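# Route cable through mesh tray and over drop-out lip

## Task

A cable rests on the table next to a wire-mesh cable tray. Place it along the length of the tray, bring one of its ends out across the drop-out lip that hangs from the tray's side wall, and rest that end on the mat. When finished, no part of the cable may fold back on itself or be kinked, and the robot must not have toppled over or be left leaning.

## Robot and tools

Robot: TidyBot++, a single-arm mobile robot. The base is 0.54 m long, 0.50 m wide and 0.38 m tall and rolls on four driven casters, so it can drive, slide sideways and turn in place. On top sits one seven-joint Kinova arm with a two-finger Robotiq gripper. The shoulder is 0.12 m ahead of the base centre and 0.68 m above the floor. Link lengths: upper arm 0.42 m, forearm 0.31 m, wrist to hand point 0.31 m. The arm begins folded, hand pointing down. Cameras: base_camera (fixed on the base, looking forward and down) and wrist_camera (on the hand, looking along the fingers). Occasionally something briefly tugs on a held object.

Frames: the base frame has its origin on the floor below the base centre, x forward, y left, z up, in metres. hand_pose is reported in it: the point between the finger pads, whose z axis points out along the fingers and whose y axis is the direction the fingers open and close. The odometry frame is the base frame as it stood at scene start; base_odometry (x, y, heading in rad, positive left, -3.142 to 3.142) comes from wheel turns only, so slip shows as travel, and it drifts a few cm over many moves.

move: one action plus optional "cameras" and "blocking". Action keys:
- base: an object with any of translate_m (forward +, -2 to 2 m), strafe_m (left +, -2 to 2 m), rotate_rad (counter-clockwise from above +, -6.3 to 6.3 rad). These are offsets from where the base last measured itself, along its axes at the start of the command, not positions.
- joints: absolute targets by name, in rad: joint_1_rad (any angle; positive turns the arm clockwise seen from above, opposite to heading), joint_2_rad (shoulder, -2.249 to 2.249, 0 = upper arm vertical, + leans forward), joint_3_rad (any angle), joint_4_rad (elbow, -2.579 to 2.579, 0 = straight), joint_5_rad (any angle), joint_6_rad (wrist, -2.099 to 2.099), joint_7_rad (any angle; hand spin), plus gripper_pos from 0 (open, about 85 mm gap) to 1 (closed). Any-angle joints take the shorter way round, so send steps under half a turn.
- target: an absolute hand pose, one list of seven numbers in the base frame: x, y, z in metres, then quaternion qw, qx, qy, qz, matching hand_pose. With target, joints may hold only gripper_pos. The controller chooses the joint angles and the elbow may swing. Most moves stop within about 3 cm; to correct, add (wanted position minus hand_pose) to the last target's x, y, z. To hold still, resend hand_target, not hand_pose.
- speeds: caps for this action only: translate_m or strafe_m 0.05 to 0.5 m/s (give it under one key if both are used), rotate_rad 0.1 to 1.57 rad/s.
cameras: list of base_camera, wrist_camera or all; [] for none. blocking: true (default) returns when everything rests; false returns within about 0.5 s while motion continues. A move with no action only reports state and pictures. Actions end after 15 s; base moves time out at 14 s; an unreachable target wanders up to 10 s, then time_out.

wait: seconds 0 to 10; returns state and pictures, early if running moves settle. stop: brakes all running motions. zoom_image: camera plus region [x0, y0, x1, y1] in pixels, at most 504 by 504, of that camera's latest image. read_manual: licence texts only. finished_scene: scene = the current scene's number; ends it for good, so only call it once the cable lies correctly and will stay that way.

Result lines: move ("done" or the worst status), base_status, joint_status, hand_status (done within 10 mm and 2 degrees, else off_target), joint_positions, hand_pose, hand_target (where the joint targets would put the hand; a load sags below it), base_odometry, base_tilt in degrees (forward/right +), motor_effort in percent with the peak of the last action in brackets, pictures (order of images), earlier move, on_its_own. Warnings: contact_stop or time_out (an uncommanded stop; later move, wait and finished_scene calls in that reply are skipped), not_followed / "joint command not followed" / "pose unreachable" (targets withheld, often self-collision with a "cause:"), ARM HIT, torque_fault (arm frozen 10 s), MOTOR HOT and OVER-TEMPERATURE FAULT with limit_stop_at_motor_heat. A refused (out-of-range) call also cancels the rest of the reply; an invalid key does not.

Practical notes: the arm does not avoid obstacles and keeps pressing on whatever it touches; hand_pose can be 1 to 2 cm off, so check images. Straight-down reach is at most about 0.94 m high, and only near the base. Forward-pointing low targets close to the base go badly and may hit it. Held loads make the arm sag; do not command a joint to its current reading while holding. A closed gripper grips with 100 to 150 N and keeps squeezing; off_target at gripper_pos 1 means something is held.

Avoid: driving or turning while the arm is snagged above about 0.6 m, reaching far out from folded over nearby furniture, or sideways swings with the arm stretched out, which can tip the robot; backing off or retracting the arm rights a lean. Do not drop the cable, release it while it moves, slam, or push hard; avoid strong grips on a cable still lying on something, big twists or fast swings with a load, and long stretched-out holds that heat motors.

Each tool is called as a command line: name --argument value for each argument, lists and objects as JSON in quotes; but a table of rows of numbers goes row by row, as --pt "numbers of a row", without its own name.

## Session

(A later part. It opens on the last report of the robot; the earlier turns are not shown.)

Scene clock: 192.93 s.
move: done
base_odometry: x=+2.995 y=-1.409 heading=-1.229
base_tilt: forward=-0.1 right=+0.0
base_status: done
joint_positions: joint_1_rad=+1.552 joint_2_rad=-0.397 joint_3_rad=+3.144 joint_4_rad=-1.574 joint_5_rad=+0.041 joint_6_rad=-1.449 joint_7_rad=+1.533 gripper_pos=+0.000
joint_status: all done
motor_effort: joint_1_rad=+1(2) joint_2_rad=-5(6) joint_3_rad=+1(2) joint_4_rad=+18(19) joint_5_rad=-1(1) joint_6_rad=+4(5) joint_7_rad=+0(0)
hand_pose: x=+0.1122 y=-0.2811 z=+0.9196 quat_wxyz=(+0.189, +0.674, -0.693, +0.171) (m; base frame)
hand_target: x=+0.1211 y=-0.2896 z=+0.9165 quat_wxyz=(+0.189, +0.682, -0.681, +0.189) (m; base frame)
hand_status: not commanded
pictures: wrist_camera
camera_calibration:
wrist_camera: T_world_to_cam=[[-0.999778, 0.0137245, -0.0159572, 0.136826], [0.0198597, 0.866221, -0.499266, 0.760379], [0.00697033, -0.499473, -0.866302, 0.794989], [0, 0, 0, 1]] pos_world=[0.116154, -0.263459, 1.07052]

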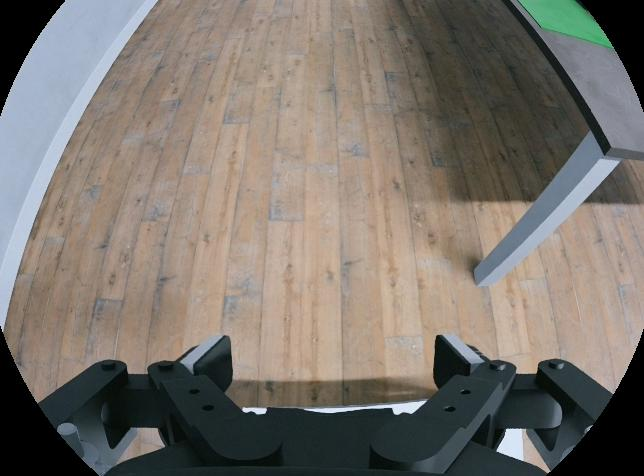

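move --base '{"rotate_rad": 3.14159}' --joints '{"joint_1_rad": 0.0}' --cameras '[]'

move --base '{"strafe_m": 1.3}' --joints '{"joint_2_rad": -0.3, "joint_4_rad": -1.4, "joint_6_rad": -1.2}' --cameras '["wrist_camera"]'

zoom_image --camera "wrist_camera" --region '[150, 80, 644, 350]'

Scene clock: 197.87 s.
move: done
base_odometry: x=+2.995 y=-1.409 heading=+1.911
base_tilt: forward=-0.1 right=+0.0
base_status: done
joint_positions: joint_1_rad=+0.016 joint_2_rad=-0.397 joint_3_rad=+3.143 joint_4_rad=-1.574 joint_5_rad=+0.040 joint_6_rad=-1.441 joint_7_rad=+1.533 gripper_pos=+0.000
joint_status: all done
motor_effort: joint_1_rad=+1(2) joint_2_rad=-4(8) joint_3_rad=+0(2) joint_4_rad=+19(19) joint_5_rad=-1(2) joint_6_rad=+5(5) joint_7_rad=+0(0)
hand_pose: x=+0.4020 y=-0.0160 z=+0.9208 quat_wxyz=(+0.017, +0.965, -0.029, +0.259) (m; base frame)
hand_target: x=+0.4086 y=+0.0019 z=+0.9165 quat_wxyz=(+0.000, +0.964, +0.000, +0.267) (m; base frame)
hand_status: not commanded
pictures: none
No camera images: "cameras" was empty.

Scene clock: 201.70 s.
move: done
base_odometry: x=+1.769 y=-1.843 heading=+1.913
base_tilt: forward=-0.1 right=+0.0
base_status: done
joint_positions: joint_1_rad=+0.015 joint_2_rad=-0.317 joint_3_rad=+3.142 joint_4_rad=-1.417 joint_5_rad=+0.039 joint_6_rad=-1.254 joint_7_rad=+1.533 gripper_pos=+0.000
joint_status: all done
motor_effort: joint_1_rad=+1(2) joint_2_rad=-8(9) joint_3_rad=+1(2) joint_4_rad=+19(20) joint_5_rad=-1(2) joint_6_rad=+6(8) joint_7_rad=+0(0)
hand_pose: x=+0.4885 y=-0.0160 z=+1.0045 quat_wxyz=(+0.015, +0.923, -0.026, +0.384) (m; base frame)
hand_target: x=+0.5069 y=+0.0021 z=+1.0189 quat_wxyz=(+0.000, +0.913, +0.000, +0.408) (m; base frame)
hand_status: not commanded
pictures: wrist_camera
camera_calibration:
wrist_camera: T_world_to_cam=[[-0.0329882, -0.99926, -0.0197966, 0.0261279], [-0.69938, 0.0372292, -0.71378, 1.11913], [0.713988, -0.00970097, -0.700091, 0.493815], [0, 0, 0, 1]] pos_world=[0.43098, -0.0107652, 1.14504]

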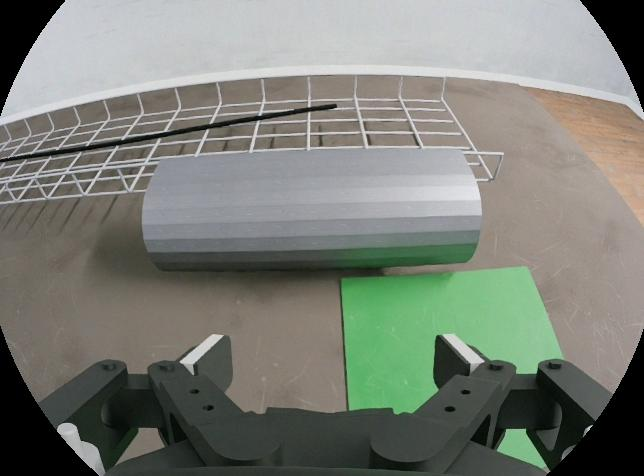

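Scaled by 1.020.

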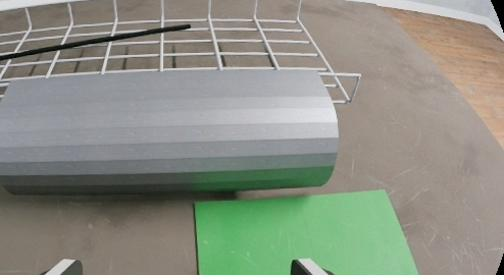

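move --base '{"translate_m": 0.15, "strafe_m": 0.08}' --joints '{"gripper_pos": 0.5}' --cameras '["base_camera"]'

move --target '[0.82, 0, 0.97, -0.242, 0.664, -0.664, 0.242]' --cameras '["wrist_camera"]'

Scene clock: 208.40 s.
move: done
base_odometry: x=+1.644 y=-1.728 heading=+1.913
base_tilt: forward=-0.1 right=+0.0
base_status: done
joint_positions: joint_1_rad=+0.014 joint_2_rad=-0.297 joint_3_rad=+3.142 joint_4_rad=-1.417 joint_5_rad=+0.039 joint_6_rad=-1.248 joint_7_rad=+1.533 gripper_pos=+0.500
joint_status: all done
motor_effort: joint_1_rad=+1(2) joint_2_rad=-9(13) joint_3_rad=+1(2) joint_4_rad=+19(21) joint_5_rad=-1(1) joint_6_rad=+6(8) joint_7_rad=+0(0)
hand_pose: x=+0.4961 y=-0.0153 z=+0.9984 quat_wxyz=(+0.015, +0.926, -0.025, +0.377) (m; base frame)
hand_target: x=+0.5069 y=+0.0021 z=+1.0189 quat_wxyz=(+0.000, +0.913, +0.000, +0.408) (m; base frame)
hand_status: not commanded
pictures: base_camera

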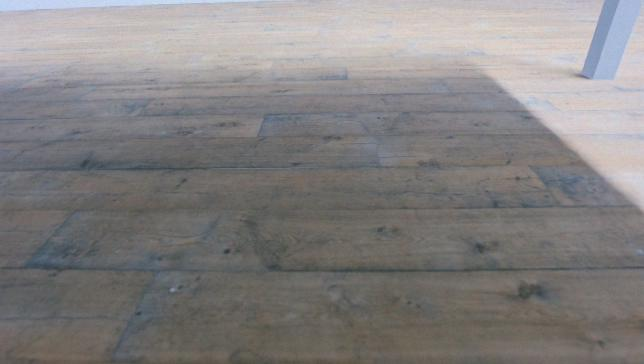

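Scene clock: 211.17 s.
move: off_target
base_odometry: x=+1.644 y=-1.728 heading=+1.913
base_tilt: forward=-0.1 right=+0.0
base_status: not commanded
joint_positions: joint_1_rad=-0.012 joint_2_rad=+0.609 joint_3_rad=+3.294 joint_4_rad=-0.336 joint_5_rad=-0.095 joint_6_rad=-1.462 joint_7_rad=+0.067 gripper_pos=+0.500
joint_status: not commanded
motor_effort: joint_1_rad=+1(1) joint_2_rad=-39(41) joint_3_rad=+1(1) joint_4_rad=+17(20) joint_5_rad=-1(1) joint_6_rad=+6(7) joint_7_rad=+0(0)
hand_pose: x=+0.8241 y=-0.0233 z=+0.9805 quat_wxyz=(-0.235, +0.664, -0.655, +0.274) (m; base frame)
hand_target: x=+0.8200 y=+0.0000 z=+0.9700 quat_wxyz=(-0.242, +0.664, -0.664, +0.242) (m; base frame)
hand_status: off_target (0.026 m and 3.9 deg from the pose sent, 0.326 m and 88.0 deg at the start)
pictures: wrist_camera
camera_calibration:
wrist_camera: T_world_to_cam=[[-0.714681, -0.0320586, -0.698715, 1.27944], [0.0137475, 0.998112, -0.0598572, 0.130539], [0.699315, -0.0523844, -0.712891, 0.260973], [0, 0, 0, 1]] pos_world=[0.730094, -0.0756043, 1.08782]

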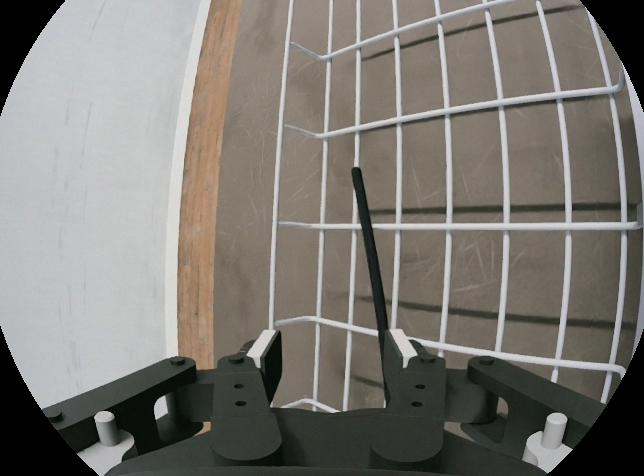

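move --target '[0.91,-0.01,0.95,-0.242,0.664,-0.664,0.242]' --joints '{"gripper_pos":0.5}' --cameras '["wrist_camera"]'

Scene clock: 225.93 s.
move: time_out
base_odometry: x=+1.644 y=-1.728 heading=+1.913
base_tilt: forward=+0.0 right=+0.0
base_status: not commanded
joint_positions: joint_1_rad=-0.127 joint_2_rad=+0.865 joint_3_rad=+3.130 joint_4_rad=+0.020 joint_5_rad=+0.000 joint_6_rad=-1.664 joint_7_rad=+0.219 gripper_pos=+0.500
joint_status: all done
motor_effort: joint_1_rad=+1(6) joint_2_rad=-45(53) joint_3_rad=+0(2) joint_4_rad=+16(23) joint_5_rad=-1(3) joint_6_rad=+5(23) joint_7_rad=+0(1)
hand_pose: x=+0.8519 y=+0.0983 z=+0.9123 quat_wxyz=(-0.214, +0.779, -0.545, +0.226) (m; base frame)
hand_target: x=+0.8521 y=+0.1032 z=+0.9100 quat_wxyz=(-0.219, +0.781, -0.542, +0.220) (m; base frame)
hand_status: time_out (0.129 m and 19.4 deg from the pose sent, 0.092 m and 3.9 deg at the start)
pictures: wrist_camera
camera_calibration:
wrist_camera: T_world_to_cam=[[-0.728894, -0.311014, -0.609904, 1.21405], [-0.299537, 0.94594, -0.124397, 0.335596], [0.615622, 0.0920167, -0.782651, 0.32005], [0, 0, 0, 1]] pos_world=[0.78841, 0.0306848, 1.03269]

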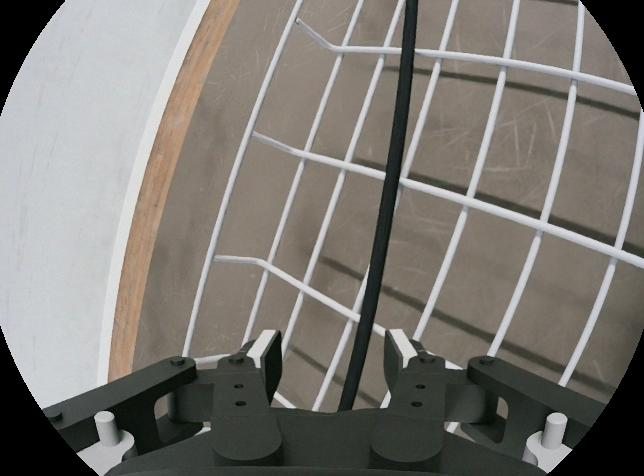

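move --joints '{"joint_1_rad":0.0,"joint_2_rad":0.607,"joint_3_rad":3.14,"joint_4_rad":-0.637,"joint_5_rad":0.0,"joint_6_rad":-0.938,"joint_7_rad":0.0}' --cameras '["wrist_camera"]'

Scene clock: 229.77 s.
move: done
base_odometry: x=+1.644 y=-1.728 heading=+1.913
base_tilt: forward=-0.1 right=+0.0
base_status: not commanded
joint_positions: joint_1_rad=-0.018 joint_2_rad=+0.618 joint_3_rad=+3.130 joint_4_rad=-0.610 joint_5_rad=+0.000 joint_6_rad=-0.995 joint_7_rad=+0.038 gripper_pos=+0.500
joint_status: all done
motor_effort: joint_1_rad=+1(2) joint_2_rad=-43(46) joint_3_rad=+0(1) joint_4_rad=+21(22) joint_5_rad=-1(1) joint_6_rad=+7(8) joint_7_rad=+0(1)
hand_pose: x=+0.9059 y=+0.0213 z=+0.9418 quat_wxyz=(-0.314, +0.653, -0.614, +0.313) (m; base frame)
hand_target: x=+0.9116 y=+0.0021 z=+0.9497 quat_wxyz=(-0.327, +0.628, -0.627, +0.326) (m; base frame)
hand_status: not commanded
pictures: wrist_camera
camera_calibration:
wrist_camera: T_world_to_cam=[[-0.573904, -0.0476392, -0.817536, 1.29698], [-0.0446682, 0.998641, -0.0268358, 0.104384], [0.817703, 0.0211167, -0.575253, -0.0599529], [0, 0, 0, 1]] pos_world=[0.798026, -0.0411891, 1.02864]

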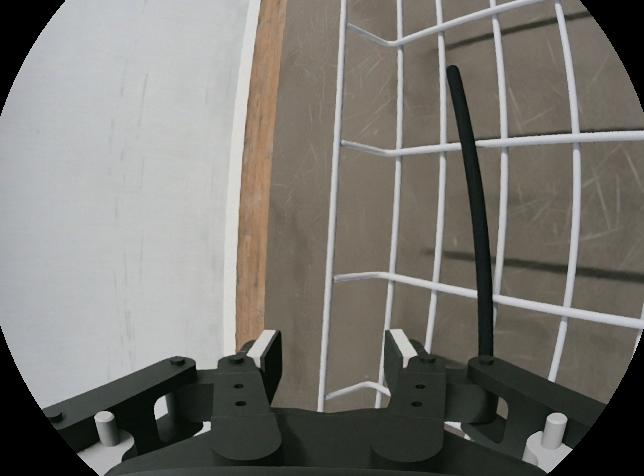

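move --joints '{"joint_1_rad":0.03,"joint_2_rad":0.60,"joint_3_rad":3.14,"joint_4_rad":-0.85,"joint_5_rad":0.0,"joint_6_rad":-0.80,"joint_7_rad":0.0}' --cameras '["wrist_camera"]'

Scene clock: 232.03 s.
move: done
base_odometry: x=+1.644 y=-1.728 heading=+1.913
base_tilt: forward=-0.1 right=+0.0
base_status: not commanded
joint_positions: joint_1_rad=+0.014 joint_2_rad=+0.606 joint_3_rad=+3.130 joint_4_rad=-0.827 joint_5_rad=+0.000 joint_6_rad=-0.856 joint_7_rad=+0.038 gripper_pos=+0.500
joint_status: all done
motor_effort: joint_1_rad=+1(2) joint_2_rad=-42(45) joint_3_rad=+0(1) joint_4_rad=+21(22) joint_5_rad=-1(1) joint_6_rad=+7(8) joint_7_rad=+0(1)
hand_pose: x=+0.9043 y=-0.0033 z=+0.8659 quat_wxyz=(-0.288, +0.653, -0.634, +0.296) (m; base frame)
hand_target: x=+0.9105 y=-0.0215 z=+0.8714 quat_wxyz=(-0.301, +0.629, -0.647, +0.309) (m; base frame)
hand_status: not commanded
pictures: wrist_camera
camera_calibration:
wrist_camera: T_world_to_cam=[[-0.628477, -0.0288162, -0.777294, 1.24737], [-0.0145641, 0.999574, -0.0252809, 0.0982686], [0.777691, -0.00456786, -0.62863, -0.0194778], [0, 0, 0, 1]] pos_world=[0.800525, -0.0623712, 0.959816]

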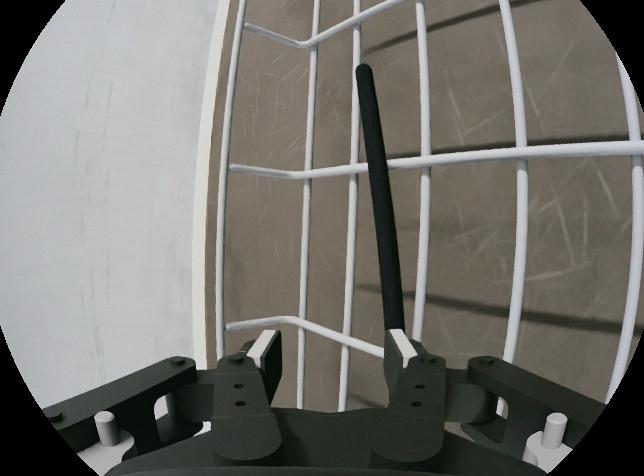

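move --joints '{"joint_1_rad":0.035,"joint_2_rad":0.60,"joint_3_rad":3.14,"joint_4_rad":-0.965,"joint_5_rad":0.0,"joint_6_rad":-0.70,"joint_7_rad":0.0}' --cameras '["wrist_camera"]'

Scene clock: 234.00 s.
move: done
base_odometry: x=+1.644 y=-1.728 heading=+1.913
base_tilt: forward=-0.1 right=+0.0
base_status: not commanded
joint_positions: joint_1_rad=+0.016 joint_2_rad=+0.602 joint_3_rad=+3.130 joint_4_rad=-0.942 joint_5_rad=+0.000 joint_6_rad=-0.756 joint_7_rad=+0.037 gripper_pos=+0.500
joint_status: all done
motor_effort: joint_1_rad=+1(2) joint_2_rad=-43(46) joint_3_rad=+0(1) joint_4_rad=+21(23) joint_5_rad=-1(2) joint_6_rad=+7(9) joint_7_rad=+0(1)
hand_pose: x=+0.9036 y=-0.0048 z=+0.8300 quat_wxyz=(-0.285, +0.654, -0.636, +0.293) (m; base frame)
hand_target: x=+0.9098 y=-0.0254 z=+0.8318 quat_wxyz=(-0.295, +0.629, -0.651, +0.305) (m; base frame)
hand_status: not commanded
pictures: wrist_camera
camera_calibration:
wrist_camera: T_world_to_cam=[[-0.636222, -0.0273359, -0.771021, 1.22083], [-0.0126001, 0.999607, -0.025043, 0.0968557], [0.771403, -0.00621794, -0.636317, -0.0294703], [0, 0, 0, 1]] pos_world=[0.800674, -0.0636284, 0.92496]

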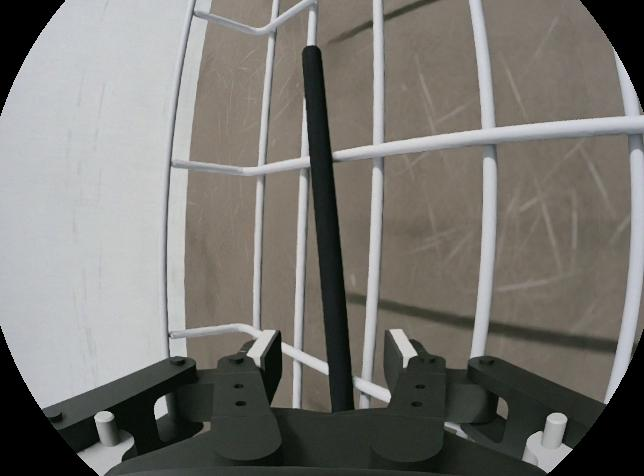

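move --joints '{"joint_1_rad":0.035,"joint_2_rad":0.60,"joint_3_rad":3.14,"joint_4_rad":-0.99,"joint_5_rad":0.0,"joint_6_rad":-0.675,"joint_7_rad":0.0}' --cameras '[]'

move --joints '{"gripper_pos":0.97}' --cameras '["wrist_camera"]'

Scene clock: 235.30 s.
move: done
base_odometry: x=+1.644 y=-1.728 heading=+1.913
base_tilt: forward=+0.0 right=+0.0
base_status: not commanded
joint_positions: joint_1_rad=+0.016 joint_2_rad=+0.599 joint_3_rad=+3.130 joint_4_rad=-0.963 joint_5_rad=+0.000 joint_6_rad=-0.725 joint_7_rad=+0.037 gripper_pos=+0.500
joint_status: all done
motor_effort: joint_1_rad=+1(2) joint_2_rad=-42(43) joint_3_rad=+0(1) joint_4_rad=+21(22) joint_5_rad=-1(1) joint_6_rad=+7(7) joint_7_rad=+0(1)
hand_pose: x=+0.9052 y=-0.0048 z=+0.8273 quat_wxyz=(-0.288, +0.653, -0.635, +0.297) (m; base frame)
hand_target: x=+0.9097 y=-0.0254 z=+0.8239 quat_wxyz=(-0.295, +0.629, -0.651, +0.305) (m; base frame)
hand_status: not commanded
pictures: none
No camera images: "cameras" was empty.

Scene clock: 236.10 s.
move: off_target
base_odometry: x=+1.644 y=-1.728 heading=+1.913
base_tilt: forward=-0.1 right=+0.0
base_status: not commanded
joint_positions: joint_1_rad=+0.019 joint_2_rad=+0.584 joint_3_rad=+3.130 joint_4_rad=-0.990 joint_5_rad=+0.000 joint_6_rad=-0.739 joint_7_rad=+0.021 gripper_pos=+0.928
joint_status: gripper_pos off_target (ended at +0.928, target +0.970)
motor_effort: joint_1_rad=+1(1) joint_2_rad=-39(43) joint_3_rad=+1(1) joint_4_rad=+25(28) joint_5_rad=+2(2) joint_6_rad=+13(19) joint_7_rad=+2(3)
hand_pose: x=+0.8945 y=-0.0065 z=+0.8212 quat_wxyz=(-0.282, +0.650, -0.644, +0.287) (m; base frame)
hand_target: x=+0.9097 y=-0.0254 z=+0.8239 quat_wxyz=(-0.295, +0.629, -0.651, +0.305) (m; base frame)
hand_status: not commanded
pictures: wrist_camera
camera_calibration:
wrist_camera: T_world_to_cam=[[-0.647485, -0.00926088, -0.762022, 1.21099], [0.000575307, 0.99992, -0.0126409, 0.076267], [0.762078, -0.00862319, -0.647428, -0.0105875], [0, 0, 0, 1]] pos_world=[0.792123, -0.0651374, 0.916911]

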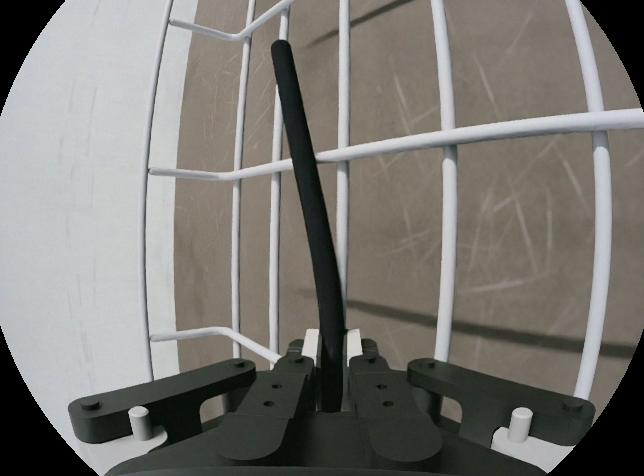

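move --target '[0.83,-0.02,0.92,-0.25,0.661,-0.661,0.25]' --cameras '["wrist_camera"]'

Scene clock: 238.27 s.
move: off_target
base_odometry: x=+1.644 y=-1.728 heading=+1.913
base_tilt: forward=-0.1 right=+0.0
base_status: not commanded
joint_positions: joint_1_rad=-0.038 joint_2_rad=+0.517 joint_3_rad=+3.380 joint_4_rad=-0.725 joint_5_rad=-0.158 joint_6_rad=-1.157 joint_7_rad=+0.078 gripper_pos=+0.931
joint_status: not commanded
motor_effort: joint_1_rad=+0(5) joint_2_rad=-39(47) joint_3_rad=+1(3) joint_4_rad=+20(25) joint_5_rad=-1(2) joint_6_rad=+6(13) joint_7_rad=+0(2)
hand_pose: x=+0.8355 y=-0.0471 z=+0.9238 quat_wxyz=(-0.245, +0.640, -0.674, +0.275) (m; base frame)
hand_target: x=+0.8300 y=-0.0200 z=+0.9200 quat_wxyz=(-0.250, +0.661, -0.661, +0.250) (m; base frame)
hand_status: off_target (0.028 m and 4.1 deg from the pose sent, 0.119 m and 6.0 deg at the start)
pictures: wrist_camera
camera_calibration:
wrist_camera: T_world_to_cam=[[-0.702241, 0.0281121, -0.711384, 1.2513], [0.0661766, 0.997472, -0.0259086, 0.0755772], [0.708857, -0.0652711, -0.702326, 0.192992], [0, 0, 0, 1]] pos_world=[0.73691, -0.097966, 1.02766]

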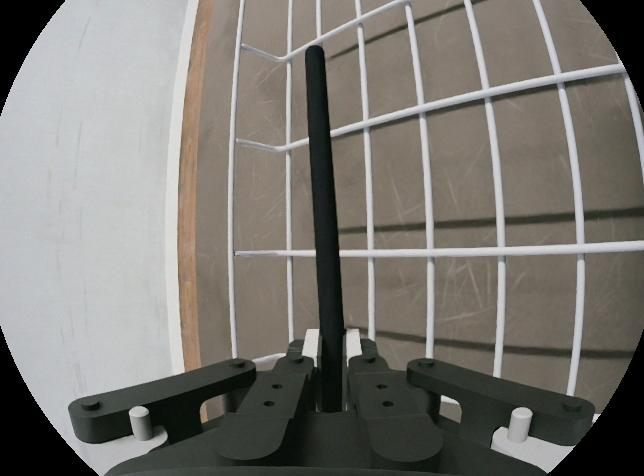

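move --target '[0.65,-0.1,0.95,-0.0935,0.529,-0.83,0.1466]' --cameras '["wrist_camera"]'

Scene clock: 240.47 s.
move: off_target
base_odometry: x=+1.644 y=-1.728 heading=+1.913
base_tilt: forward=-0.1 right=+0.0
base_status: not commanded
joint_positions: joint_1_rad=-0.007 joint_2_rad=+0.439 joint_3_rad=+3.468 joint_4_rad=-0.544 joint_5_rad=-0.137 joint_6_rad=-1.798 joint_7_rad=-0.149 gripper_pos=+0.931
joint_status: not commanded
motor_effort: joint_1_rad=+1(3) joint_2_rad=-33(42) joint_3_rad=+2(3) joint_4_rad=+17(20) joint_5_rad=+0(2) joint_6_rad=+3(6) joint_7_rad=+0(0)
hand_pose: x=+0.6656 y=-0.0793 z=+0.9493 quat_wxyz=(-0.119, +0.560, -0.807, +0.144) (m; base frame)
hand_target: x=+0.6500 y=-0.1000 z=+0.9500 quat_wxyz=(-0.094, +0.529, -0.830, +0.147) (m; base frame)
hand_status: off_target (0.026 m and 5.3 deg from the pose sent, 0.195 m and 31.7 deg at the start)
pictures: wrist_camera
camera_calibration:
wrist_camera: T_world_to_cam=[[-0.855475, 0.32761, -0.401041, 0.982213], [0.347359, 0.937404, 0.0247984, -0.120467], [0.384062, -0.118091, -0.915724, 0.743844], [0, 0, 0, 1]] pos_world=[0.596423, -0.121015, 1.07805]

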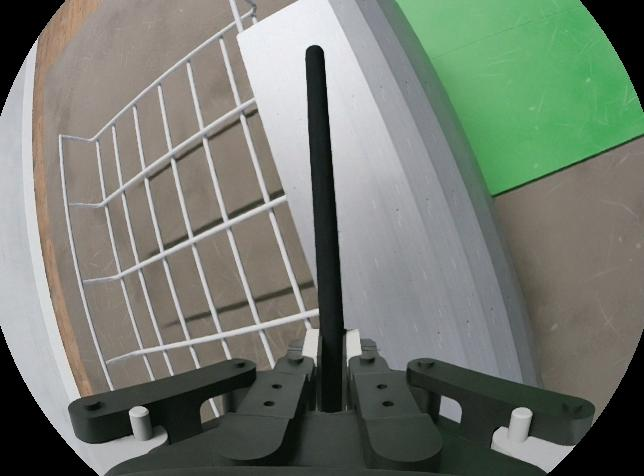

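move --target '[0.49,-0.18,0.92,0,0.342,-0.94,0]' --cameras '["wrist_camera"]'

Scene clock: 242.07 s.
move: off_target
base_odometry: x=+1.644 y=-1.728 heading=+1.913
base_tilt: forward=-0.1 right=+0.0
base_status: not commanded
joint_positions: joint_1_rad=+0.197 joint_2_rad=+0.344 joint_3_rad=+3.623 joint_4_rad=-0.727 joint_5_rad=-0.140 joint_6_rad=-2.031 joint_7_rad=-0.252 gripper_pos=+0.931
joint_status: not commanded
motor_effort: joint_1_rad=+1(5) joint_2_rad=-28(34) joint_3_rad=+2(4) joint_4_rad=+15(17) joint_5_rad=+0(1) joint_6_rad=+0(4) joint_7_rad=+0(0)
hand_pose: x=+0.5053 y=-0.1946 z=+0.9243 quat_wxyz=(-0.005, +0.360, -0.932, +0.039) (m; base frame)
hand_target: x=+0.4900 y=-0.1800 z=+0.9200 quat_wxyz=(+0.000, +0.342, -0.940, +0.000) (m; base frame)
hand_status: off_target (0.022 m and 5.0 deg from the pose sent, 0.205 m and 36.4 deg at the start)
pictures: wrist_camera
camera_calibration:
wrist_camera: T_world_to_cam=[[-0.668917, 0.734505, -0.114248, 0.59261], [0.741031, 0.671015, -0.0247231, -0.161096], [0.0585028, -0.101199, -0.993145, 1.00819], [0, 0, 0, 1]] pos_world=[0.456802, -0.225149, 1.065]

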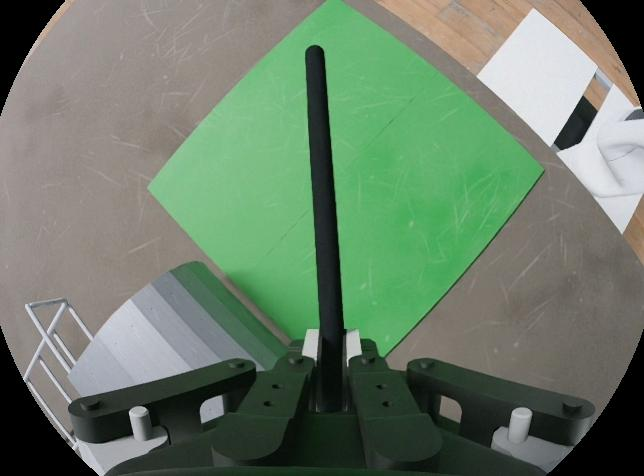

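move --target '[0.44,-0.25,0.81,0,0.342,-0.94,0]' --cameras '[]'

move --target '[0.43,-0.255,0.755,0,0.342,-0.94,0]' --cameras '["wrist_camera"]'

Scene clock: 244.80 s.
move: off_target
base_odometry: x=+1.644 y=-1.728 heading=+1.913
base_tilt: forward=-0.1 right=+0.0
base_status: not commanded
joint_positions: joint_1_rad=+0.250 joint_2_rad=+0.249 joint_3_rad=+3.663 joint_4_rad=-1.241 joint_5_rad=-0.140 joint_6_rad=-1.726 joint_7_rad=-0.123 gripper_pos=+0.931
joint_status: not commanded
motor_effort: joint_1_rad=+1(2) joint_2_rad=-24(28) joint_3_rad=+3(3) joint_4_rad=+16(17) joint_5_rad=+0(1) joint_6_rad=+0(1) joint_7_rad=+0(0)
hand_pose: x=+0.4486 y=-0.2265 z=+0.8120 quat_wxyz=(+0.003, +0.345, -0.938, -0.023) (m; base frame)
hand_target: x=+0.4400 y=-0.2500 z=+0.8100 quat_wxyz=(+0.000, +0.342, -0.940, +0.000) (m; base frame)
hand_status: off_target (0.025 m and 2.7 deg from the pose sent, 0.143 m and 5.0 deg at the start)
pictures: none
No camera images: "cameras" was empty.

Scene clock: 246.00 s.
move: off_target
base_odometry: x=+1.644 y=-1.728 heading=+1.913
base_tilt: forward=-0.1 right=+0.0
base_status: not commanded
joint_positions: joint_1_rad=+0.250 joint_2_rad=+0.237 joint_3_rad=+3.673 joint_4_rad=-1.432 joint_5_rad=-0.140 joint_6_rad=-1.547 joint_7_rad=-0.095 gripper_pos=+0.931
joint_status: not commanded
motor_effort: joint_1_rad=+2(2) joint_2_rad=-24(25) joint_3_rad=+3(3) joint_4_rad=+17(17) joint_5_rad=+0(1) joint_6_rad=+0(1) joint_7_rad=+0(0)
hand_pose: x=+0.4393 y=-0.2325 z=+0.7577 quat_wxyz=(+0.000, +0.342, -0.939, -0.024) (m; base frame)
hand_target: x=+0.4300 y=-0.2550 z=+0.7550 quat_wxyz=(+0.000, +0.342, -0.940, +0.000) (m; base frame)
hand_status: off_target (0.024 m and 2.7 deg from the pose sent, 0.066 m and 2.7 deg at the start)
pictures: wrist_camera
camera_calibration:
wrist_camera: T_world_to_cam=[[-0.641825, 0.766829, 0.0058226, 0.461983], [0.766843, 0.641765, 0.00941138, -0.134864], [0.00348017, 0.0105055, -0.999939, 0.898024], [0, 0, 0, 1]] pos_world=[0.396806, -0.277146, 0.896549]

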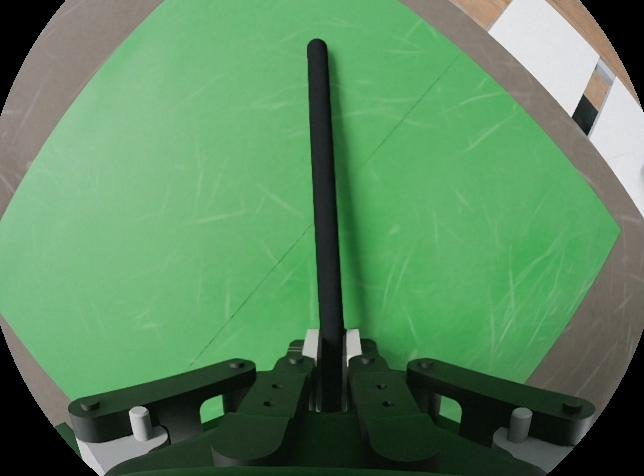

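move --target '[0.43,-0.255,0.743,0,0.342,-0.94,0]' --cameras '[]'

move --joints '{"gripper_pos":0.6}' --cameras '[]'

move --target '[0.43,-0.255,0.88,0,0.342,-0.94,0]' --cameras '["wrist_camera"]'

move --joints '{"joint_1_rad":0,"joint_2_rad":-0.3,"joint_3_rad":3.14,"joint_4_rad":-1.4,"joint_5_rad":0,"joint_6_rad":-1.0,"joint_7_rad":1.57}' --cameras '["wrist_camera"]'

Scene clock: 247.43 s.
move: off_target
base_odometry: x=+1.644 y=-1.728 heading=+1.913
base_tilt: forward=-0.1 right=+0.0
base_status: not commanded
joint_positions: joint_1_rad=+0.250 joint_2_rad=+0.233 joint_3_rad=+3.676 joint_4_rad=-1.465 joint_5_rad=-0.140 joint_6_rad=-1.506 joint_7_rad=-0.091 gripper_pos=+0.931
joint_status: not commanded
motor_effort: joint_1_rad=+2(3) joint_2_rad=-23(24) joint_3_rad=+3(3) joint_4_rad=+16(16) joint_5_rad=+0(1) joint_6_rad=+0(1) joint_7_rad=+0(0)
hand_pose: x=+0.4391 y=-0.2356 z=+0.7488 quat_wxyz=(-0.003, +0.340, -0.940, -0.018) (m; base frame)
hand_target: x=+0.4300 y=-0.2550 z=+0.7430 quat_wxyz=(+0.000, +0.342, -0.940, +0.000) (m; base frame)
hand_status: off_target (0.022 m and 2.1 deg from the pose sent, 0.028 m and 2.7 deg at the start)
pictures: none
No camera images: "cameras" was empty.

Scene clock: 248.17 s.
move: done
base_odometry: x=+1.644 y=-1.728 heading=+1.913
base_tilt: forward=-0.1 right=+0.0
base_status: not commanded
joint_positions: joint_1_rad=+0.250 joint_2_rad=+0.233 joint_3_rad=+3.679 joint_4_rad=-1.466 joint_5_rad=-0.140 joint_6_rad=-1.502 joint_7_rad=-0.091 gripper_pos=+0.600
joint_status: all done
motor_effort: joint_1_rad=+1(1) joint_2_rad=-24(24) joint_3_rad=+2(3) joint_4_rad=+16(17) joint_5_rad=-1(1) joint_6_rad=+0(1) joint_7_rad=+0(0)
hand_pose: x=+0.4388 y=-0.2371 z=+0.7486 quat_wxyz=(-0.004, +0.339, -0.941, -0.017) (m; base frame)
hand_target: x=+0.4300 y=-0.2550 z=+0.7430 quat_wxyz=(+0.000, +0.342, -0.940, +0.000) (m; base frame)
hand_status: not commanded
pictures: none
No camera images: "cameras" was empty.

Scene clock: 249.87 s.
move: off_target
base_odometry: x=+1.644 y=-1.728 heading=+1.913
base_tilt: forward=-0.1 right=+0.0
base_status: not commanded
joint_positions: joint_1_rad=+0.317 joint_2_rad=+0.238 joint_3_rad=+3.679 joint_4_rad=-1.024 joint_5_rad=-0.140 joint_6_rad=-1.857 joint_7_rad=-0.091 gripper_pos=+0.600
joint_status: not commanded
motor_effort: joint_1_rad=+1(1) joint_2_rad=-24(25) joint_3_rad=+2(2) joint_4_rad=+16(18) joint_5_rad=-1(1) joint_6_rad=+0(1) joint_7_rad=+0(0)
hand_pose: x=+0.4398 y=-0.2552 z=+0.8829 quat_wxyz=(-0.016, +0.335, -0.942, +0.022) (m; base frame)
hand_target: x=+0.4300 y=-0.2550 z=+0.8800 quat_wxyz=(+0.000, +0.342, -0.940, +0.000) (m; base frame)
hand_status: off_target (0.010 m and 3.2 deg from the pose sent, 0.133 m and 2.0 deg at the start)
pictures: wrist_camera
camera_calibration:
wrist_camera: T_world_to_cam=[[-0.628278, 0.77279, -0.0897891, 0.558906], [0.775394, 0.631417, 0.00879512, -0.127738], [0.0634911, -0.0640961, -0.995922, 0.97455], [0, 0, 0, 1]] pos_world=[0.38832, -0.288796, 1.02188]

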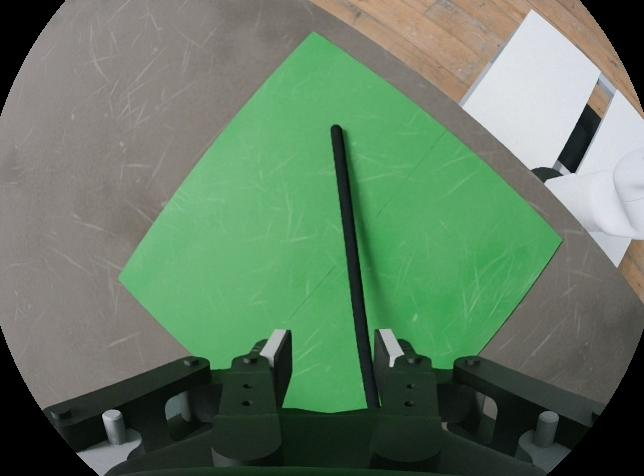

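Scene clock: 252.30 s.
move: done
base_odometry: x=+1.644 y=-1.728 heading=+1.913
base_tilt: forward=-0.1 right=-0.1
base_status: not commanded
joint_positions: joint_1_rad=+0.015 joint_2_rad=-0.295 joint_3_rad=+3.148 joint_4_rad=-1.373 joint_5_rad=-0.048 joint_6_rad=-1.058 joint_7_rad=+1.530 gripper_pos=+0.600
joint_status: all done
motor_effort: joint_1_rad=+1(2) joint_2_rad=-9(26) joint_3_rad=+1(3) joint_4_rad=+20(21) joint_5_rad=-1(2) joint_6_rad=+7(8) joint_7_rad=+0(1)
hand_pose: x=+0.5366 y=+0.0052 z=+1.0669 quat_wxyz=(-0.030, +0.875, -0.028, +0.482) (m; base frame)
hand_target: x=+0.5435 y=+0.0022 z=+1.0692 quat_wxyz=(+0.000, +0.867, +0.000, +0.498) (m; base frame)
hand_status: not commanded
pictures: wrist_camera
camera_calibration:
wrist_camera: T_world_to_cam=[[0.0126617, -0.994902, -0.100048, 0.111198], [-0.528565, 0.0782749, -0.845277, 1.245], [0.848799, 0.0635846, -0.524879, 0.243654], [0, 0, 0, 1]] pos_world=[0.44984, -0.00231406, 1.19138]

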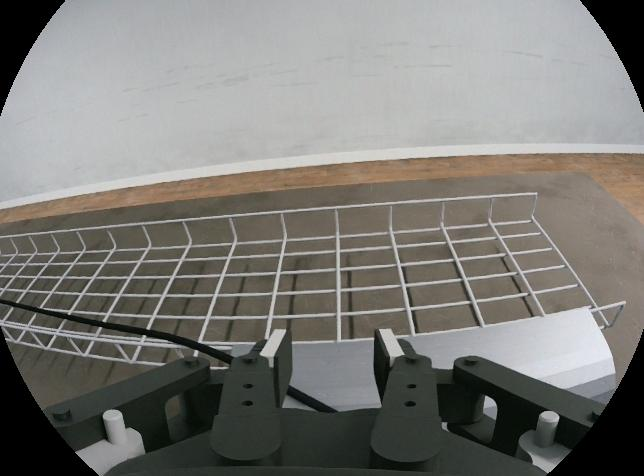

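move --joints '{"joint_1_rad":-0.45,"joint_2_rad":-0.3,"joint_3_rad":3.14,"joint_4_rad":-1.4,"joint_5_rad":0,"joint_6_rad":-1.5,"joint_7_rad":1.57}'

move --joints '{"joint_1_rad":-1.0,"joint_6_rad":-0.9}' --cameras '["wrist_camera"]'

Scene clock: 259.47 s.
move: done
base_odometry: x=+1.644 y=-1.728 heading=+1.913
base_tilt: forward=-0.1 right=+0.0
base_status: not commanded
joint_positions: joint_1_rad=-0.432 joint_2_rad=-0.295 joint_3_rad=+3.146 joint_4_rad=-1.375 joint_5_rad=-0.045 joint_6_rad=-1.453 joint_7_rad=+1.533 gripper_pos=+0.600
joint_status: all done
motor_effort: joint_1_rad=+1(2) joint_2_rad=-8(10) joint_3_rad=+1(2) joint_4_rad=+18(21) joint_5_rad=-1(2) joint_6_rad=+5(9) joint_7_rad=+0(1)
hand_pose: x=+0.4157 y=+0.1517 z=+0.9777 quat_wxyz=(-0.092, +0.935, +0.189, +0.286) (m; base frame)
hand_target: x=+0.4029 y=+0.1393 z=+0.9596 quat_wxyz=(-0.060, +0.939, +0.215, +0.261) (m; base frame)
hand_status: not commanded
pictures: base_camera, wrist_camera
camera_calibration:
wrist_camera: T_world_to_cam=[[0.42351, -0.900893, -0.095031, 0.0596572], [-0.761678, -0.297337, -0.575706, 0.984494], [0.490393, 0.3162, -0.812116, 0.681692], [0, 0, 0, 1]] pos_world=[0.390305, 0.13092, 1.12606]

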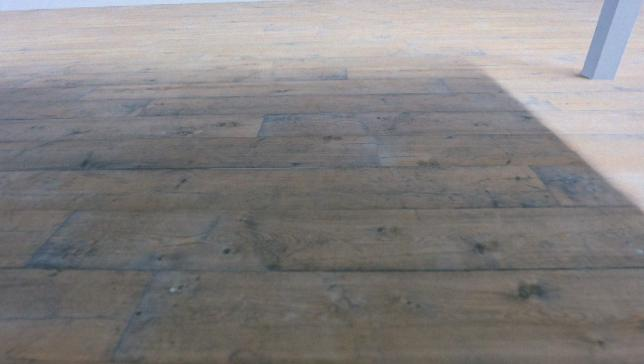

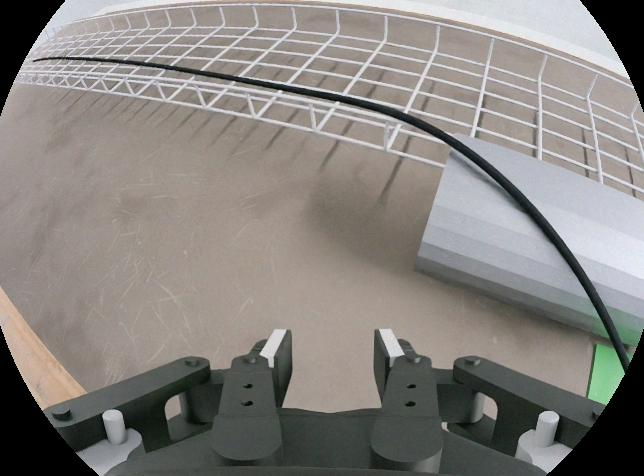

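Scene clock: 261.60 s.
move: done
base_odometry: x=+1.644 y=-1.728 heading=+1.913
base_tilt: forward=-0.1 right=+0.0
base_status: not commanded
joint_positions: joint_1_rad=-0.982 joint_2_rad=-0.295 joint_3_rad=+3.146 joint_4_rad=-1.375 joint_5_rad=-0.045 joint_6_rad=-0.957 joint_7_rad=+1.533 gripper_pos=+0.600
joint_status: all done
motor_effort: joint_1_rad=+1(2) joint_2_rad=-10(10) joint_3_rad=+1(1) joint_4_rad=+21(21) joint_5_rad=-1(2) joint_6_rad=+8(9) joint_7_rad=+0(0)
hand_pose: x=+0.3505 y=+0.3659 z=+1.0929 quat_wxyz=(-0.275, +0.760, +0.384, +0.447) (m; base frame)
hand_target: x=+0.3543 y=+0.3705 z=+1.0968 quat_wxyz=(-0.259, +0.738, +0.404, +0.474) (m; base frame)
hand_status: not commanded
pictures: wrist_camera
camera_calibration:
wrist_camera: T_world_to_cam=[[0.846663, -0.524062, -0.0923088, 0.00192962], [-0.302736, -0.331714, -0.893486, 1.26394], [0.437622, 0.784426, -0.439502, 0.179447], [0, 0, 0, 1]] pos_world=[0.302475, 0.279513, 1.20835]

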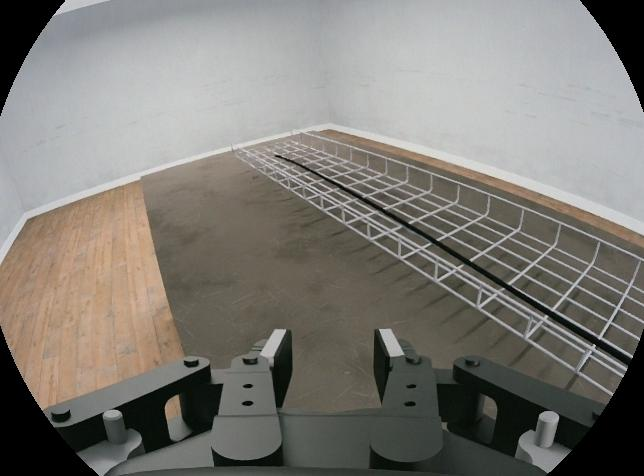

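move --target '[0.64,0.05,0.96,-0.0763,0.4315,-0.8847,0.1563]' --cameras '["wrist_camera"]'

Scene clock: 269.47 s.
move: off_target
base_odometry: x=+1.644 y=-1.728 heading=+1.913
base_tilt: forward=+0.0 right=+0.0
base_status: not commanded
joint_positions: joint_1_rad=-3.363 joint_2_rad=-0.787 joint_3_rad=+3.284 joint_4_rad=-0.274 joint_5_rad=+0.212 joint_6_rad=-2.048 joint_7_rad=+2.481 gripper_pos=+0.600
joint_status: not commanded
motor_effort: joint_1_rad=+1(2) joint_2_rad=+28(33) joint_3_rad=-1(5) joint_4_rad=-3(21) joint_5_rad=-3(3) joint_6_rad=+9(10) joint_7_rad=+0(0)
hand_pose: x=+0.2464 y=+0.1310 z=+1.2543 quat_wxyz=(-0.655, -0.222, +0.670, +0.269) (m; base frame)
hand_target: x=+0.2454 y=+0.1318 z=+1.2383 quat_wxyz=(-0.638, -0.242, +0.681, +0.265) (m; base frame)
hand_status: off_target (0.498 m and 106.6 deg from the pose sent, 0.449 m and 171.0 deg at the start; a joint's target at an end of its range on 117 of 117 steps)
pictures: wrist_camera
camera_calibration:
wrist_camera: T_world_to_cam=[[0.0153613, 0.759345, 0.650507, -0.913107], [0.0363288, 0.64973, -0.759296, 0.918254], [-0.999222, 0.0352959, -0.0176054, 0.40321], [0, 0, 0, 1]] pos_world=[0.383563, 0.0825141, 1.29831]

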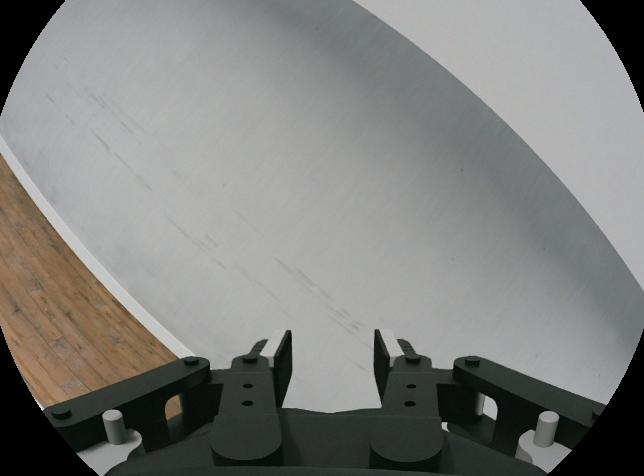

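move --joints '{"joint_2_rad":-0.3,"joint_3_rad":3.14,"joint_4_rad":-1.6,"joint_5_rad":0,"joint_6_rad":-1.2,"joint_7_rad":0.6}' --cameras '[]'

move --joints '{"joint_1_rad":-1.6}' --cameras '[]'

move --joints '{"joint_1_rad":-0.15}' --cameras '["wrist_camera"]'

Scene clock: 273.43 s.
move: done
base_odometry: x=+1.644 y=-1.728 heading=+1.913
base_tilt: forward=-0.1 right=+0.0
base_status: not commanded
joint_positions: joint_1_rad=-3.363 joint_2_rad=-0.314 joint_3_rad=+3.154 joint_4_rad=-1.576 joint_5_rad=+0.049 joint_6_rad=-1.255 joint_7_rad=+0.639 gripper_pos=+0.600
joint_status: all done
motor_effort: joint_1_rad=+1(1) joint_2_rad=-8(30) joint_3_rad=+0(2) joint_4_rad=+20(21) joint_5_rad=+0(3) joint_6_rad=+6(10) joint_7_rad=+0(1)
hand_pose: x=-0.2279 y=-0.0593 z=+0.9254 quat_wxyz=(-0.271, +0.337, +0.890, -0.147) (m; base frame)
hand_target: x=-0.2354 y=-0.0864 z=+0.9185 quat_wxyz=(-0.260, +0.341, +0.886, -0.179) (m; base frame)
hand_status: not commanded
pictures: none
No camera images: "cameras" was empty.

Scene clock: 276.37 s.
move: done
base_odometry: x=+1.644 y=-1.728 heading=+1.913
base_tilt: forward=-0.1 right=+0.0
base_status: not commanded
joint_positions: joint_1_rad=-1.618 joint_2_rad=-0.314 joint_3_rad=+3.151 joint_4_rad=-1.576 joint_5_rad=+0.046 joint_6_rad=-1.251 joint_7_rad=+0.637 gripper_pos=+0.600
joint_status: all done
motor_effort: joint_1_rad=+1(2) joint_2_rad=-8(9) joint_3_rad=+0(1) joint_4_rad=+20(20) joint_5_rad=-1(1) joint_6_rad=+6(6) joint_7_rad=+0(0)
hand_pose: x=+0.1182 y=+0.3528 z=+0.9260 quat_wxyz=(-0.289, +0.897, +0.315, +0.112) (m; base frame)
hand_target: x=+0.1063 y=+0.3646 z=+0.9185 quat_wxyz=(-0.303, +0.902, +0.294, +0.089) (m; base frame)
hand_status: not commanded
pictures: none
No camera images: "cameras" was empty.

Scene clock: 279.07 s.
move: done
base_odometry: x=+1.644 y=-1.728 heading=+1.913
base_tilt: forward=-0.1 right=+0.0
base_status: not commanded
joint_positions: joint_1_rad=-0.168 joint_2_rad=-0.314 joint_3_rad=+3.150 joint_4_rad=-1.576 joint_5_rad=+0.045 joint_6_rad=-1.251 joint_7_rad=+0.637 gripper_pos=+0.600
joint_status: all done
motor_effort: joint_1_rad=+1(2) joint_2_rad=-8(9) joint_3_rad=+0(1) joint_4_rad=+19(21) joint_5_rad=+0(1) joint_6_rad=+5(6) joint_7_rad=+0(0)
hand_pose: x=+0.4691 y=+0.0438 z=+0.9261 quat_wxyz=(-0.143, +0.880, -0.359, +0.275) (m; base frame)
hand_target: x=+0.4794 y=+0.0565 z=+0.9185 quat_wxyz=(-0.168, +0.871, -0.378, +0.267) (m; base frame)
hand_status: not commanded
pictures: wrist_camera
camera_calibration:
wrist_camera: T_world_to_cam=[[-0.530673, -0.698644, -0.479878, 0.73003], [-0.586381, 0.711437, -0.387318, 0.662518], [0.612, 0.0758521, -0.787212, 0.578129], [0, 0, 0, 1]] pos_world=[0.42208, -0.00516065, 1.06204]

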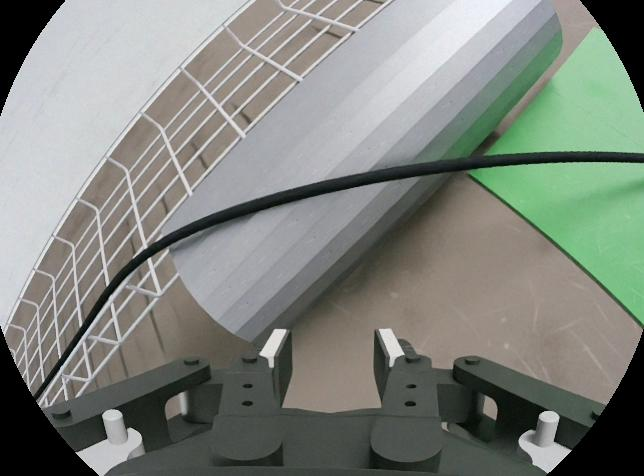

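move --target '[0.57,0.06,0.96,-0.0763,0.4315,-0.8847,0.1563]' --cameras '["wrist_camera"]'

Scene clock: 282.10 s.
move: off_target
base_odometry: x=+1.644 y=-1.728 heading=+1.913
base_tilt: forward=-0.1 right=-0.1
base_status: not commanded
joint_positions: joint_1_rad=-0.508 joint_2_rad=+0.276 joint_3_rad=+3.499 joint_4_rad=-0.744 joint_5_rad=+0.113 joint_6_rad=-1.854 joint_7_rad=-0.732 gripper_pos=+0.600
joint_status: not commanded
motor_effort: joint_1_rad=+1(1) joint_2_rad=-26(27) joint_3_rad=+2(2) joint_4_rad=+16(21) joint_5_rad=+1(1) joint_6_rad=+2(6) joint_7_rad=+0(0)
hand_pose: x=+0.5768 y=+0.0702 z=+0.9608 quat_wxyz=(-0.102, +0.458, -0.872, +0.140) (m; base frame)
hand_target: x=+0.5700 y=+0.0600 z=+0.9600 quat_wxyz=(-0.076, +0.432, -0.885, +0.156) (m; base frame)
hand_status: off_target (0.012 m and 4.8 deg from the pose sent, 0.108 m and 82.5 deg at the start)
pictures: wrist_camera
camera_calibration:
wrist_camera: T_world_to_cam=[[-0.7579, 0.535135, -0.37312, 0.764212], [0.562206, 0.825902, 0.0425415, -0.363206], [0.330926, -0.177528, -0.926807, 0.851595], [0, 0, 0, 1]] pos_world=[0.501578, 0.0421988, 1.08986]

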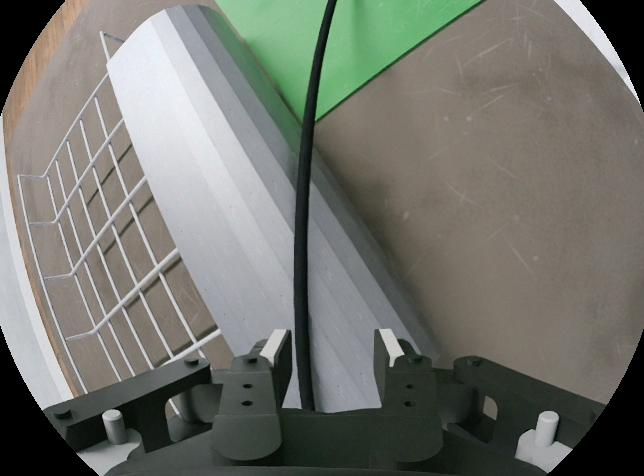

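move --target '[0.628,0.042,0.905,-0.0763,0.4315,-0.8847,0.1563]' --cameras '["wrist_camera"]'

Scene clock: 283.87 s.
move: off_target
base_odometry: x=+1.644 y=-1.728 heading=+1.913
base_tilt: forward=-0.1 right=+0.0
base_status: not commanded
joint_positions: joint_1_rad=-0.476 joint_2_rad=+0.358 joint_3_rad=+3.556 joint_4_rad=-0.805 joint_5_rad=+0.111 joint_6_rad=-1.762 joint_7_rad=-0.734 gripper_pos=+0.600
joint_status: not commanded
motor_effort: joint_1_rad=+1(2) joint_2_rad=-29(32) joint_3_rad=+3(3) joint_4_rad=+17(18) joint_5_rad=+1(2) joint_6_rad=+2(3) joint_7_rad=+0(0)
hand_pose: x=+0.6174 y=+0.0436 z=+0.9127 quat_wxyz=(-0.069, +0.431, -0.886, +0.159) (m; base frame)
hand_target: x=+0.6280 y=+0.0420 z=+0.9050 quat_wxyz=(-0.076, +0.432, -0.885, +0.156) (m; base frame)
hand_status: off_target (0.013 m and 0.9 deg from the pose sent, 0.081 m and 4.8 deg at the start)
pictures: wrist_camera
camera_calibration:
wrist_camera: T_world_to_cam=[[-0.730002, 0.570022, -0.377057, 0.776091], [0.622121, 0.782631, -0.0213036, -0.338892], [0.282953, -0.250127, -0.925945, 0.820804], [0, 0, 0, 1]] pos_world=[0.54513, 0.028144, 1.04543]

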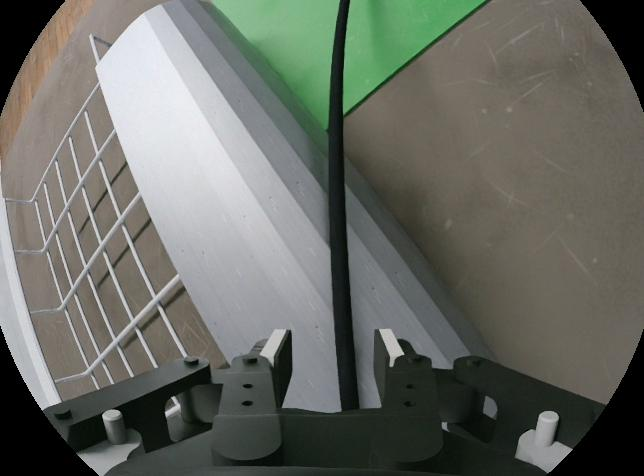

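move --target '[0.635,0.042,0.882,-0.0763,0.4315,-0.8847,0.1563]' --cameras '["wrist_camera"]'

Scene clock: 285.10 s.
move: off_target
base_odometry: x=+1.644 y=-1.728 heading=+1.913
base_tilt: forward=-0.1 right=+0.0
base_status: not commanded
joint_positions: joint_1_rad=-0.476 joint_2_rad=+0.358 joint_3_rad=+3.556 joint_4_rad=-0.887 joint_5_rad=+0.111 joint_6_rad=-1.694 joint_7_rad=-0.734 gripper_pos=+0.600
joint_status: not commanded
motor_effort: joint_1_rad=+1(1) joint_2_rad=-30(31) joint_3_rad=+3(3) joint_4_rad=+17(18) joint_5_rad=+1(2) joint_6_rad=+2(2) joint_7_rad=+0(0)
hand_pose: x=+0.6235 y=+0.0403 z=+0.8881 quat_wxyz=(-0.062, +0.434, -0.885, +0.158) (m; base frame)
hand_target: x=+0.6350 y=+0.0420 z=+0.8820 quat_wxyz=(-0.076, +0.432, -0.885, +0.156) (m; base frame)
hand_status: off_target (0.013 m and 1.7 deg from the pose sent, 0.035 m and 0.9 deg at the start)
pictures: wrist_camera
camera_calibration:
wrist_camera: T_world_to_cam=[[-0.738404, 0.564928, -0.368261, 0.770811], [0.617932, 0.785494, -0.0340391, -0.326742], [0.270037, -0.252695, -0.929099, 0.806465], [0, 0, 0, 1]] pos_world=[0.553298, 0.0249903, 1.02202]

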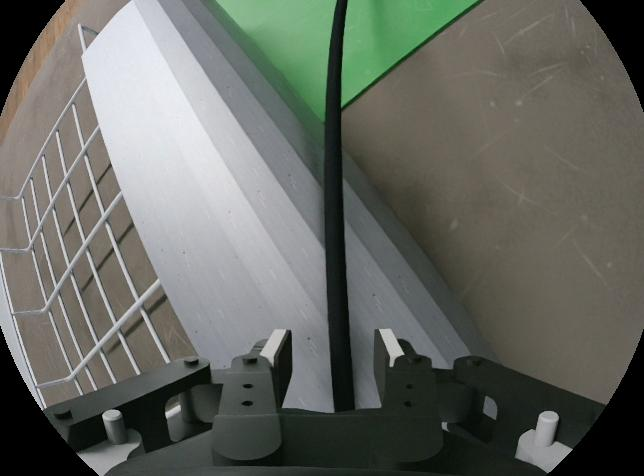

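move --joints '{"gripper_pos":0.97}' --cameras '["wrist_camera"]'

Scene clock: 286.20 s.
move: done
base_odometry: x=+1.644 y=-1.728 heading=+1.913
base_tilt: forward=-0.1 right=+0.0
base_status: not commanded
joint_positions: joint_1_rad=-0.476 joint_2_rad=+0.358 joint_3_rad=+3.556 joint_4_rad=-0.887 joint_5_rad=+0.111 joint_6_rad=-1.694 joint_7_rad=-0.734 gripper_pos=+0.970
joint_status: all done
motor_effort: joint_1_rad=+1(1) joint_2_rad=-30(30) joint_3_rad=+3(3) joint_4_rad=+17(18) joint_5_rad=+1(2) joint_6_rad=+2(2) joint_7_rad=+0(0)
hand_pose: x=+0.6237 y=+0.0403 z=+0.8882 quat_wxyz=(-0.062, +0.434, -0.885, +0.158) (m; base frame)
hand_target: x=+0.6350 y=+0.0420 z=+0.8820 quat_wxyz=(-0.076, +0.432, -0.885, +0.156) (m; base frame)
hand_status: not commanded
pictures: wrist_camera
camera_calibration:
wrist_camera: T_world_to_cam=[[-0.738256, 0.564819, -0.368723, 0.771289], [0.617826, 0.785596, -0.0336149, -0.327196], [0.270681, -0.252623, -0.928931, 0.805906], [0, 0, 0, 1]] pos_world=[0.553416, 0.0249961, 1.02202]

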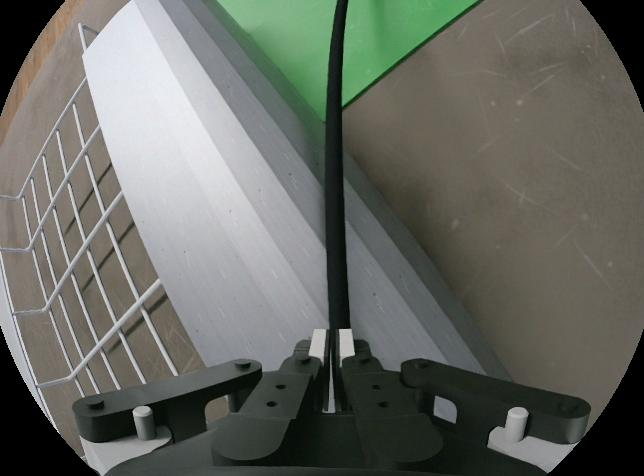

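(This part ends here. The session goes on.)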